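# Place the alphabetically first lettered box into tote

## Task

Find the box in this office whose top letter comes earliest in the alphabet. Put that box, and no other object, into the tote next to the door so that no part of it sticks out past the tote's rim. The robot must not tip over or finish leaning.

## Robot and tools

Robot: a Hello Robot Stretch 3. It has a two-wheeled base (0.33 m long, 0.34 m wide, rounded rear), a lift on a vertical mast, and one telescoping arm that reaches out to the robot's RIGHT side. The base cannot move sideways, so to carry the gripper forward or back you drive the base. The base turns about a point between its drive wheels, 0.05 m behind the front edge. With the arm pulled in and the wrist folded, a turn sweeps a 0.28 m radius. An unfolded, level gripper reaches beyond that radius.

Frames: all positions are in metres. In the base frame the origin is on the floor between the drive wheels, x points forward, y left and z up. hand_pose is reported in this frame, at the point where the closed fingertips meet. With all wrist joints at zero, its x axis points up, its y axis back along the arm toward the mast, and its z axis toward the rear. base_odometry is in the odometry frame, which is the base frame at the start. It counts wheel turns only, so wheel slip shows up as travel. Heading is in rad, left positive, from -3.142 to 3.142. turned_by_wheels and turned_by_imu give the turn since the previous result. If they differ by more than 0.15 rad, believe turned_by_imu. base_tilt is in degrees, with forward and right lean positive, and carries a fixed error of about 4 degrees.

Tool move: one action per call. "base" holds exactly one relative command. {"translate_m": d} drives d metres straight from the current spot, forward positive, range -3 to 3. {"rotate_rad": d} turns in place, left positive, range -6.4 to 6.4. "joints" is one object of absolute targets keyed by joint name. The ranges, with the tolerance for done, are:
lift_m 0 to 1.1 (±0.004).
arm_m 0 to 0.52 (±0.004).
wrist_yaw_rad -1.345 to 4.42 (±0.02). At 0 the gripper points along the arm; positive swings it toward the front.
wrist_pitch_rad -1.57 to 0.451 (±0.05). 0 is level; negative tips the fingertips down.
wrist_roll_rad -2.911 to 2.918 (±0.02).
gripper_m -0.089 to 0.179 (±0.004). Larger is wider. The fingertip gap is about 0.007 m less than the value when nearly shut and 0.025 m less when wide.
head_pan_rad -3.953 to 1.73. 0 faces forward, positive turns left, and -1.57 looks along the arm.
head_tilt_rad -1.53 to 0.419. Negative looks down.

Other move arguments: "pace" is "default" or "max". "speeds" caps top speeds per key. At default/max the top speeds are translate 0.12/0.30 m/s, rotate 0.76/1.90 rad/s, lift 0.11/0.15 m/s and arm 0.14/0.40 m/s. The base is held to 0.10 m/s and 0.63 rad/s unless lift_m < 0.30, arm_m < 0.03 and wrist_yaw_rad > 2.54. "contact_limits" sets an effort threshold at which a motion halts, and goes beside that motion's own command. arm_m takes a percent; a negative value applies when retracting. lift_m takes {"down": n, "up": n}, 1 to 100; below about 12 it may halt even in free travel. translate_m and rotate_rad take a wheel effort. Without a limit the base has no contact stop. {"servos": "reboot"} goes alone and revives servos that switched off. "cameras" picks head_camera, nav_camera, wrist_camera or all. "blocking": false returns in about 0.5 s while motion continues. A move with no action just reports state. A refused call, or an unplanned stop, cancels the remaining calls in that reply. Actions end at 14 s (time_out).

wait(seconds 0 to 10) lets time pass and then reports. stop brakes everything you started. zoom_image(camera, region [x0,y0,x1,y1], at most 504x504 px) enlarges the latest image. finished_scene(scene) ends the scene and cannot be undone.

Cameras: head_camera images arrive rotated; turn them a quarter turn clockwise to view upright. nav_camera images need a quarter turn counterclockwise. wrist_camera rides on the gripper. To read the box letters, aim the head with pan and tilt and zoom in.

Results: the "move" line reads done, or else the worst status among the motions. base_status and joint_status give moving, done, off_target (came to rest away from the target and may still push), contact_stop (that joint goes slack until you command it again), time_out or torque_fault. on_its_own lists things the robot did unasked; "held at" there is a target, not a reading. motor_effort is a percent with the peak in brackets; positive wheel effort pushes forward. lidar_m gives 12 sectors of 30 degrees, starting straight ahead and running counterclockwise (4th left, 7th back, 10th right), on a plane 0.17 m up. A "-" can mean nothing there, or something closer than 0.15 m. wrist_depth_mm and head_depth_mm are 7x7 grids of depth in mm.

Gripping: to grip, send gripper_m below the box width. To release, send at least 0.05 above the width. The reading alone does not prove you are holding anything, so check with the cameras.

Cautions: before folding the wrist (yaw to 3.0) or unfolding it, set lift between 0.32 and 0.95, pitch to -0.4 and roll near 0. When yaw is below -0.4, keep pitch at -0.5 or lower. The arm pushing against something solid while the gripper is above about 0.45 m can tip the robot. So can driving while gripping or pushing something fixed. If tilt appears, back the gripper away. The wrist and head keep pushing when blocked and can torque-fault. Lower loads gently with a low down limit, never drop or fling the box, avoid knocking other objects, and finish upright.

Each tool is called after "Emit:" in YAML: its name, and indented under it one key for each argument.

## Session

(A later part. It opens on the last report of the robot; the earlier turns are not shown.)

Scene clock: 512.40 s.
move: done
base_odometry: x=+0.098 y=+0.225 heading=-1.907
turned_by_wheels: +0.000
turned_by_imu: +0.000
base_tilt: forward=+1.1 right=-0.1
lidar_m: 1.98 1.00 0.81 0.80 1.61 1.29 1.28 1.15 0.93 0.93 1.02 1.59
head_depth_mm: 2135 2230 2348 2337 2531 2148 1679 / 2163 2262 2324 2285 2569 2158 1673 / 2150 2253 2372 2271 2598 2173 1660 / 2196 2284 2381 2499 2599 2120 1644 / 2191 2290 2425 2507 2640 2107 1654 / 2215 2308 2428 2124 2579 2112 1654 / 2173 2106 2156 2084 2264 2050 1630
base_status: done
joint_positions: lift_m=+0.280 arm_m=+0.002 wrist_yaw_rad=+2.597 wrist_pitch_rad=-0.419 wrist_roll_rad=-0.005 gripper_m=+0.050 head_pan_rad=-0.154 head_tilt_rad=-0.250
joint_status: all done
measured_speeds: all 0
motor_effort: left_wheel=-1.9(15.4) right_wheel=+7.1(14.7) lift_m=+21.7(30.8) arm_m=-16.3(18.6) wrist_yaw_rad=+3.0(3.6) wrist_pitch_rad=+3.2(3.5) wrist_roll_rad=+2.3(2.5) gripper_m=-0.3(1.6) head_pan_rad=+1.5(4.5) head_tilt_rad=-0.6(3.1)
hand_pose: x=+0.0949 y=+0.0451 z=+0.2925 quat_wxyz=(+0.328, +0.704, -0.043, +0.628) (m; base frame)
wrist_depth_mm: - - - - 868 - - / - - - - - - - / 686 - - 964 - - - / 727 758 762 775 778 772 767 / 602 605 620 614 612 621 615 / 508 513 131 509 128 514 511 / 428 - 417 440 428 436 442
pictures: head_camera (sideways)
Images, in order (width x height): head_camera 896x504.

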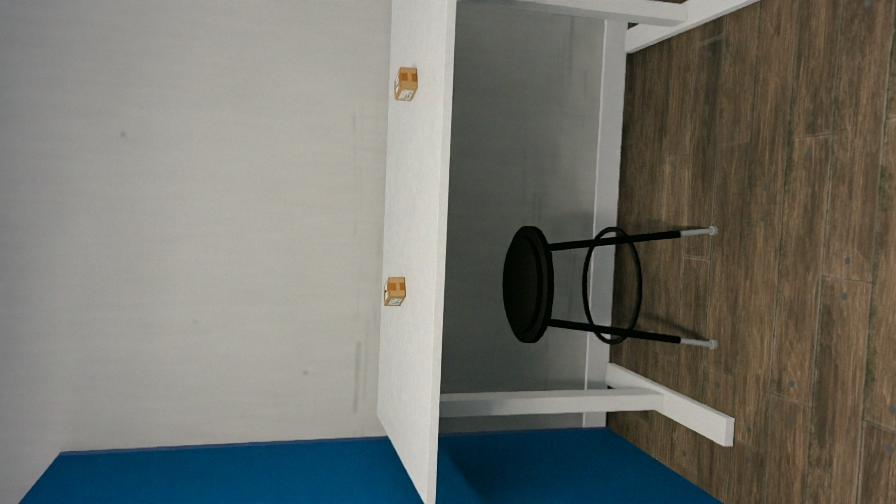

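Emit:
move:
  base: {"translate_m": 0.5}
  joints: {"head_pan_rad": -0.1, "head_tilt_rad": -0.3}
  pace: "max"
  cameras: ["head_camera"]

Emit:
zoom_image:
  camera: "head_camera"
  region: [380, 0, 460, 80]

Emit:
zoom_image:
  camera: "head_camera"
  region: [370, 280, 450, 360]

Scene clock: 519.00 s.
move: done
base_odometry: x=-0.067 y=-0.247 heading=-1.907
turned_by_wheels: +0.000
turned_by_imu: -0.001
base_tilt: forward=+1.0 right=-0.4
lidar_m: 1.37 0.90 0.73 0.72 0.80 1.77 1.76 1.25 1.01 1.00 1.10 1.68
head_depth_mm: 1669 1752 1867 1472 2062 1993 1587 / 1689 1793 1867 1464 2106 2005 1576 / 1702 1801 1893 1449 2085 1922 1572 / 1732 1814 1922 1540 1662 2000 1577 / 1725 1837 1934 1555 2152 1905 1571 / 1771 1869 1950 1553 2111 1844 1554 / 1622 1652 1701 1576 1775 1826 1571
base_status: done
joint_positions: lift_m=+0.280 arm_m=+0.002 wrist_yaw_rad=+2.597 wrist_pitch_rad=-0.419 wrist_roll_rad=-0.005 gripper_m=+0.050 head_pan_rad=-0.099 head_tilt_rad=-0.300
joint_status: all done
measured_speeds: all 0
motor_effort: left_wheel=+5.3(15.7) right_wheel=+1.5(14.1) lift_m=+28.6(28.6) arm_m=-12.3(14.3) wrist_yaw_rad=+2.8(3.5) wrist_pitch_rad=+3.1(3.7) wrist_roll_rad=+2.4(2.5) gripper_m=-0.6(1.5) head_pan_rad=+2.0(4.3) head_tilt_rad=-1.0(2.5)
hand_pose: x=+0.0949 y=+0.0451 z=+0.2925 quat_wxyz=(+0.328, +0.704, -0.043, +0.628) (m; base frame)
wrist_depth_mm: - - - - - 934 - / - - 708 - - - - / - - 752 - 961 - - / - 715 751 763 766 781 777 / 595 602 611 613 619 619 615 / 507 505 130 513 128 512 515 / 426 - 417 436 427 444 440
pictures: head_camera (sideways)
Images, in order (width x height): head_camera 896x504.

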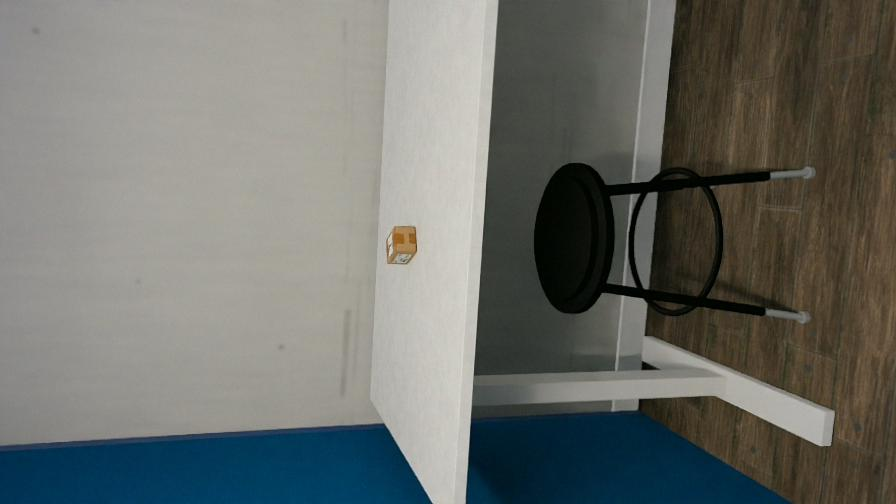

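Scaled by 6.300 from the camera's 896x504 image, which has a finer 1280x720 frame.

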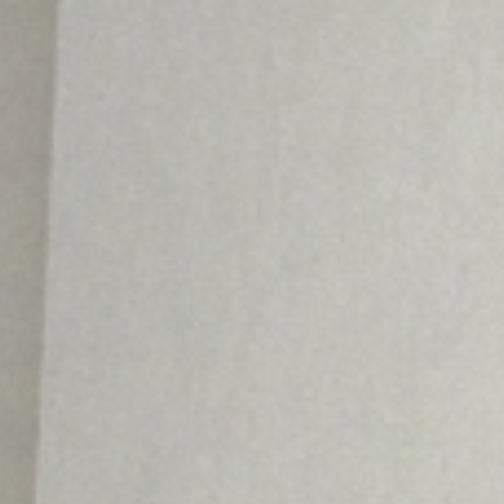

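Scaled by 6.300 from the camera's 896x504 image, which has a finer 1280x720 frame.

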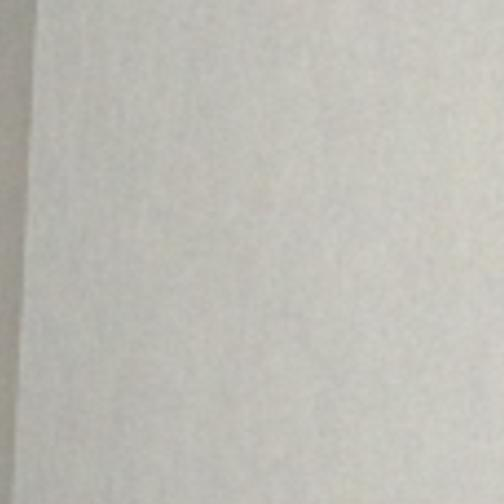

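Emit:
zoom_image:
  camera: "head_camera"
  region: [375, 210, 435, 280]

Emit:
move:
  joints: {"head_pan_rad": -0.45, "head_tilt_rad": -0.35}
  cameras: ["head_camera"]

Scaled by 7.200 from the camera's 896x504 image, which has a finer 1280x720 frame.

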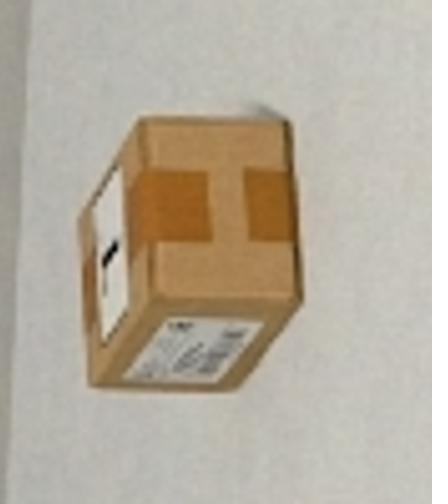

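Scene clock: 522.87 s.
move: done
base_odometry: x=-0.067 y=-0.247 heading=-1.907
turned_by_wheels: +0.000
turned_by_imu: +0.001
base_tilt: forward=+0.9 right=-0.1
lidar_m: 1.36 0.90 0.73 0.73 0.79 1.78 1.77 1.25 1.01 1.00 1.10 1.68
head_depth_mm: 1777 1808 1826 1833 1919 1827 1516 / 1829 1968 2046 1712 2150 1875 1506 / 1777 1905 1987 2196 2285 1862 1501 / 1753 1853 1951 2144 2246 1863 1514 / 1709 1808 1902 2052 2173 1864 1491 / 1666 1791 1847 1411 2153 1783 1477 / 1630 1719 1790 1400 1622 1832 1489
base_status: not commanded
joint_positions: lift_m=+0.280 arm_m=+0.002 wrist_yaw_rad=+2.597 wrist_pitch_rad=-0.419 wrist_roll_rad=-0.005 gripper_m=+0.050 head_pan_rad=-0.454 head_tilt_rad=-0.350
joint_status: all done
measured_speeds: all 0
motor_effort: left_wheel=+5.4(5.7) right_wheel=+1.8(2.3) lift_m=+30.4(30.6) arm_m=-9.7(10.5) wrist_yaw_rad=+2.8(3.5) wrist_pitch_rad=+3.0(3.5) wrist_roll_rad=+2.3(2.5) gripper_m=-1.0(1.1) head_pan_rad=-2.5(6.1) head_tilt_rad=-2.4(4.7)
hand_pose: x=+0.0949 y=+0.0451 z=+0.2925 quat_wxyz=(+0.328, +0.704, -0.043, +0.628) (m; base frame)
wrist_depth_mm: - - - - - 958 - / - - 700 - - - - / - - 773 - 934 - - / - 736 760 760 775 782 767 / 605 614 604 607 616 614 621 / 508 507 130 512 128 516 517 / 428 - 413 437 430 441 442
pictures: head_camera (sideways)
Images, in order (width x height): head_camera 896x504.

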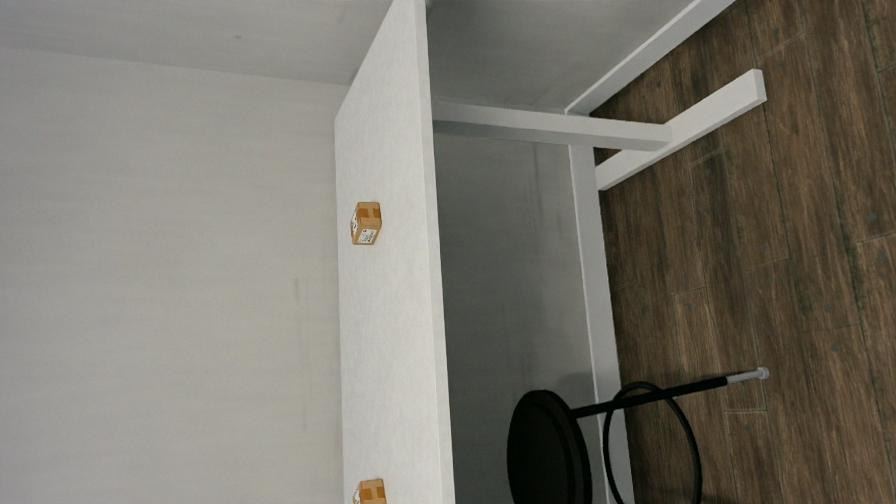

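Emit:
move:
  base: {"translate_m": 0.3}
  joints: {"head_pan_rad": -0.3, "head_tilt_rad": -0.4}
  pace: "max"
  cameras: ["head_camera", "nav_camera"]

Scene clock: 529.87 s.
move: done
base_odometry: x=-0.166 y=-0.531 heading=-1.907
turned_by_wheels: +0.000
turned_by_imu: +0.000
base_tilt: forward=+0.9 right=-0.2
lidar_m: 1.08 0.84 0.68 0.68 0.74 1.16 2.06 1.30 1.06 1.05 1.16 1.44
head_depth_mm: 1456 1563 1615 1152 1994 1784 1445 / 1461 1560 1614 1150 1969 1778 1436 / 1439 1539 1599 1065 1971 1756 1438 / 1417 1527 1599 1059 1910 1708 1427 / 1426 1514 1575 1060 1351 1757 1428 / 1414 1518 1566 1042 1343 1690 1399 / 1394 1506 1571 1043 1865 1737 1422
base_status: done
joint_positions: lift_m=+0.280 arm_m=+0.002 wrist_yaw_rad=+2.597 wrist_pitch_rad=-0.419 wrist_roll_rad=-0.005 gripper_m=+0.050 head_pan_rad=-0.299 head_tilt_rad=-0.401
joint_status: all done
measured_speeds: all 0
motor_effort: left_wheel=+4.2(12.6) right_wheel=-0.2(18.4) lift_m=+22.9(30.5) arm_m=-6.2(8.0) wrist_yaw_rad=+3.3(3.4) wrist_pitch_rad=+3.1(3.6) wrist_roll_rad=+2.3(2.5) gripper_m=+0.5(1.3) head_pan_rad=+1.3(4.3) head_tilt_rad=-1.3(3.1)
hand_pose: x=+0.0949 y=+0.0451 z=+0.2925 quat_wxyz=(+0.328, +0.704, -0.043, +0.629) (m; base frame)
wrist_depth_mm: - - - - - 848 - / 570 - - - 890 - - / 616 - - - 930 - - / 658 690 730 765 769 769 781 / 599 604 606 616 616 613 619 / 504 508 130 515 129 517 520 / 425 - 418 443 425 443 441
pictures: head_camera (sideways), nav_camera (sideways)
Images, in order (width x height): head_camera 896x504, nav_camera 672x504.

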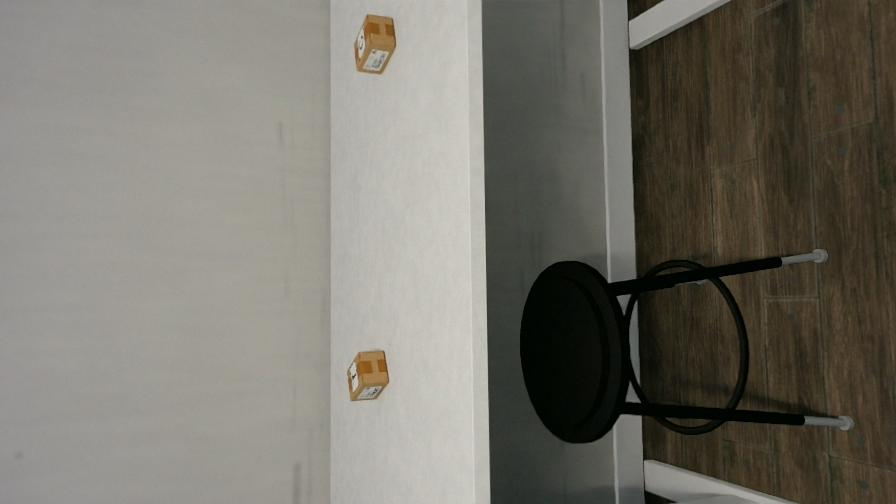

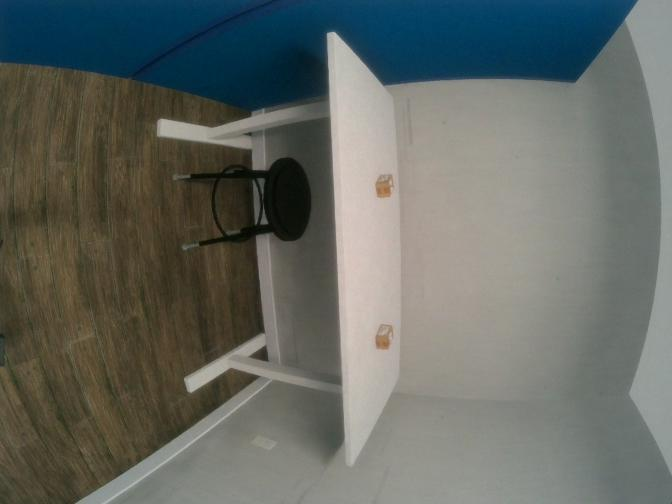

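Emit:
zoom_image:
  camera: "head_camera"
  region: [340, 340, 400, 410]

Emit:
zoom_image:
  camera: "head_camera"
  region: [345, 5, 405, 85]

Scaled by 7.200 from the camera's 896x504 image, which has a finer 1280x720 frame.

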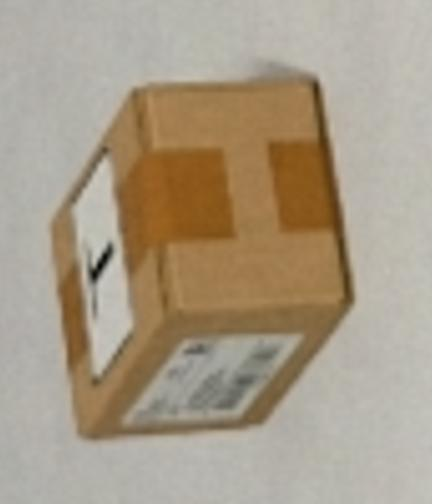

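Scaled by 6.300 from the camera's 896x504 image, which has a finer 1280x720 frame.

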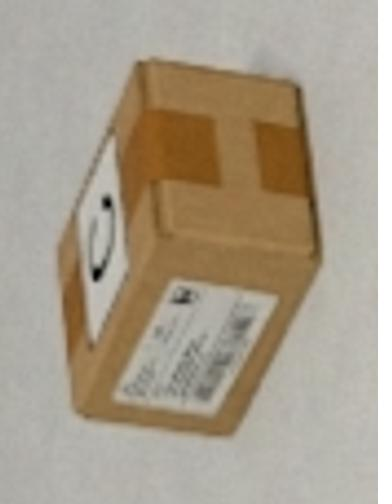

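Emit:
move:
  base: {"translate_m": 0.25}
  joints: {"head_pan_rad": -0.2, "head_tilt_rad": -0.45}
  pace: "max"
  cameras: ["head_camera", "nav_camera"]

Scene clock: 537.67 s.
move: done
base_odometry: x=-0.248 y=-0.767 heading=-1.907
turned_by_wheels: +0.000
turned_by_imu: +0.001
base_tilt: forward=+0.9 right=-0.2
lidar_m: 0.82 0.80 0.64 0.64 0.70 1.09 2.30 1.35 1.10 1.09 1.20 0.84
head_depth_mm: 1198 1296 1360 901 1689 1697 1396 / 1204 1292 1349 905 1681 1695 1397 / 1206 1285 1352 895 1118 1543 1360 / 1203 1304 1362 890 1089 1527 1352 / 1212 1305 1365 891 1117 1113 1315 / 1215 1301 1359 889 1684 1668 1374 / 1225 1318 1367 885 1185 1361 1357
base_status: done
joint_positions: lift_m=+0.280 arm_m=+0.002 wrist_yaw_rad=+2.597 wrist_pitch_rad=-0.419 wrist_roll_rad=-0.005 gripper_m=+0.050 head_pan_rad=-0.199 head_tilt_rad=-0.449
joint_status: all done
measured_speeds: all 0
motor_effort: left_wheel=+4.8(12.9) right_wheel=+0.4(17.7) lift_m=+27.6(27.6) arm_m=-3.0(4.2) wrist_yaw_rad=+2.6(3.8) wrist_pitch_rad=+3.3(3.6) wrist_roll_rad=+2.3(2.5) gripper_m=-1.0(1.9) head_pan_rad=+2.5(4.8) head_tilt_rad=-2.2(4.4)
hand_pose: x=+0.0949 y=+0.0451 z=+0.2925 quat_wxyz=(+0.328, +0.704, -0.043, +0.629) (m; base frame)
wrist_depth_mm: - - - - 725 - - / - - - - 769 - - / - - - - 854 - - / - - 725 771 757 708 765 / 612 614 615 625 613 621 617 / 514 513 130 512 128 515 515 / 424 - 416 437 429 441 445
pictures: head_camera (sideways), nav_camera (sideways)
Images, in order (width x height): head_camera 896x504, nav_camera 672x504.

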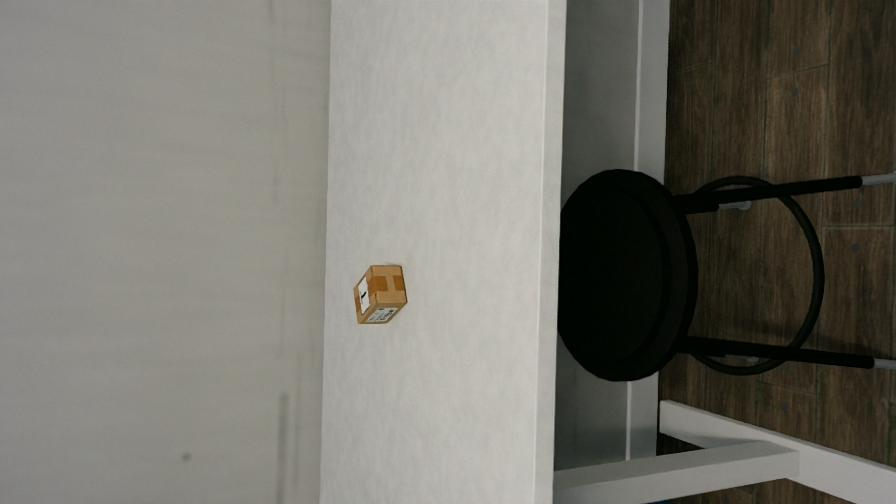

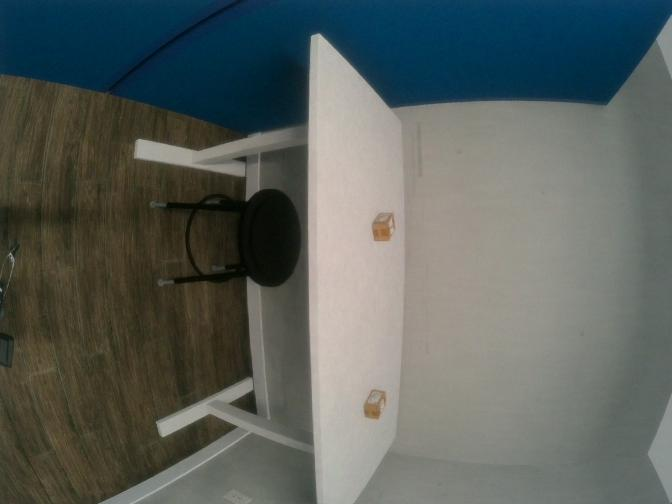

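Emit:
zoom_image:
  camera: "head_camera"
  region: [345, 255, 415, 335]

Emit:
move:
  joints: {"head_pan_rad": -0.75, "head_tilt_rad": -0.45}
  cameras: ["head_camera"]

Scaled by 6.300 from the camera's 896x504 image, which has a finer 1280x720 frame.

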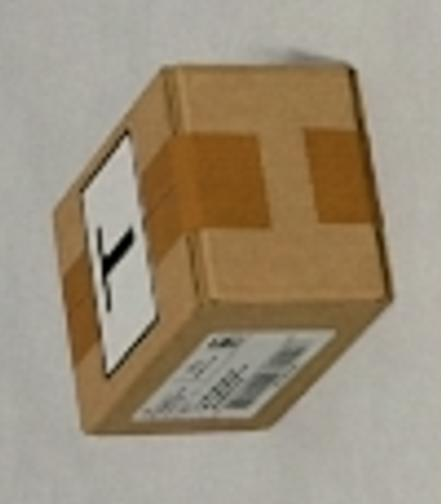

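Scene clock: 540.63 s.
move: done
base_odometry: x=-0.248 y=-0.767 heading=-1.907
turned_by_wheels: +0.000
turned_by_imu: +0.000
base_tilt: forward=+0.9 right=+0.0
lidar_m: 0.82 0.80 0.64 0.64 0.70 1.09 2.30 1.35 1.10 1.09 1.20 0.84
head_depth_mm: 1253 1314 1352 1395 1543 1585 1394 / 1398 1477 1467 1076 1772 1686 1388 / 1494 1608 1431 1000 1556 1631 1379 / 1412 1530 1411 941 1938 1671 1389 / 1352 1437 1414 888 1868 1685 1390 / 1280 1371 1400 885 1748 1658 1374 / 1221 1299 1333 873 1627 1675 1341
base_status: not commanded
joint_positions: lift_m=+0.280 arm_m=+0.002 wrist_yaw_rad=+2.597 wrist_pitch_rad=-0.419 wrist_roll_rad=-0.005 gripper_m=+0.050 head_pan_rad=-0.758 head_tilt_rad=-0.450
joint_status: all done
measured_speeds: all 0
motor_effort: left_wheel=+5.0(5.0) right_wheel=+0.8(0.9) lift_m=+30.5(30.8) arm_m=-0.6(2.0) wrist_yaw_rad=+3.0(3.4) wrist_pitch_rad=+3.1(3.6) wrist_roll_rad=+2.4(2.5) gripper_m=+0.2(0.9) head_pan_rad=-2.5(4.9) head_tilt_rad=-1.9(5.0)
hand_pose: x=+0.0949 y=+0.0451 z=+0.2925 quat_wxyz=(+0.328, +0.704, -0.043, +0.629) (m; base frame)
wrist_depth_mm: - - - - 720 - - / - - - - 789 - - / - - - - 861 - - / - - 722 763 766 732 780 / 611 608 604 618 615 612 628 / 510 512 130 512 128 508 511 / 425 - 413 439 429 436 446
pictures: head_camera (sideways)
Images, in order (width x height): head_camera 896x504.

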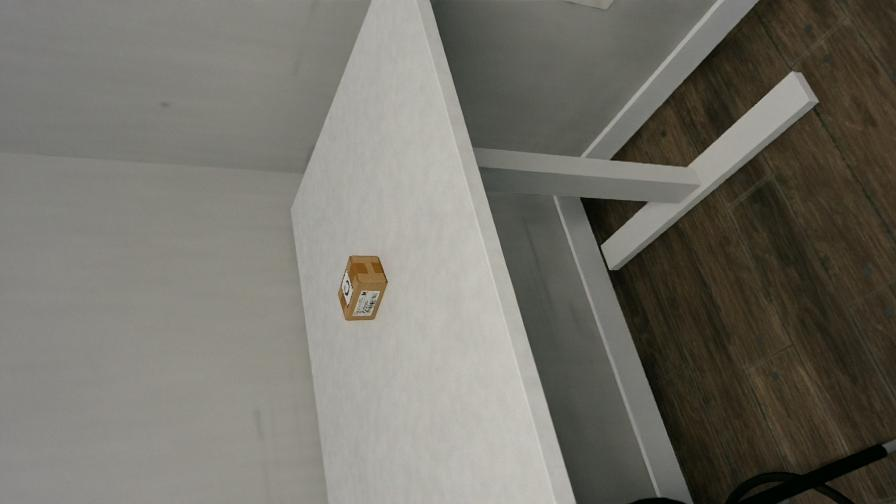

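Emit:
zoom_image:
  camera: "head_camera"
  region: [330, 245, 400, 330]

Scaled by 5.929 from the camera's 896x504 image, which has a finer 1280x720 frame.

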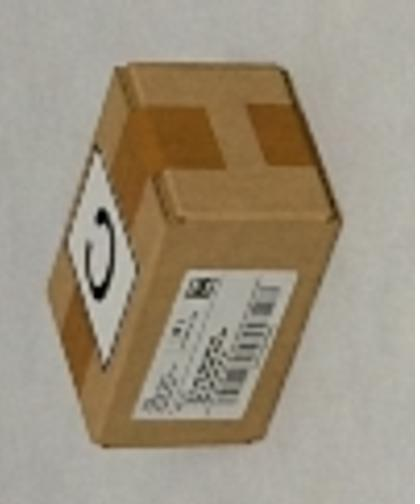

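Emit:
finished_scene:
  scene: 1

The scene is finished: the task was done.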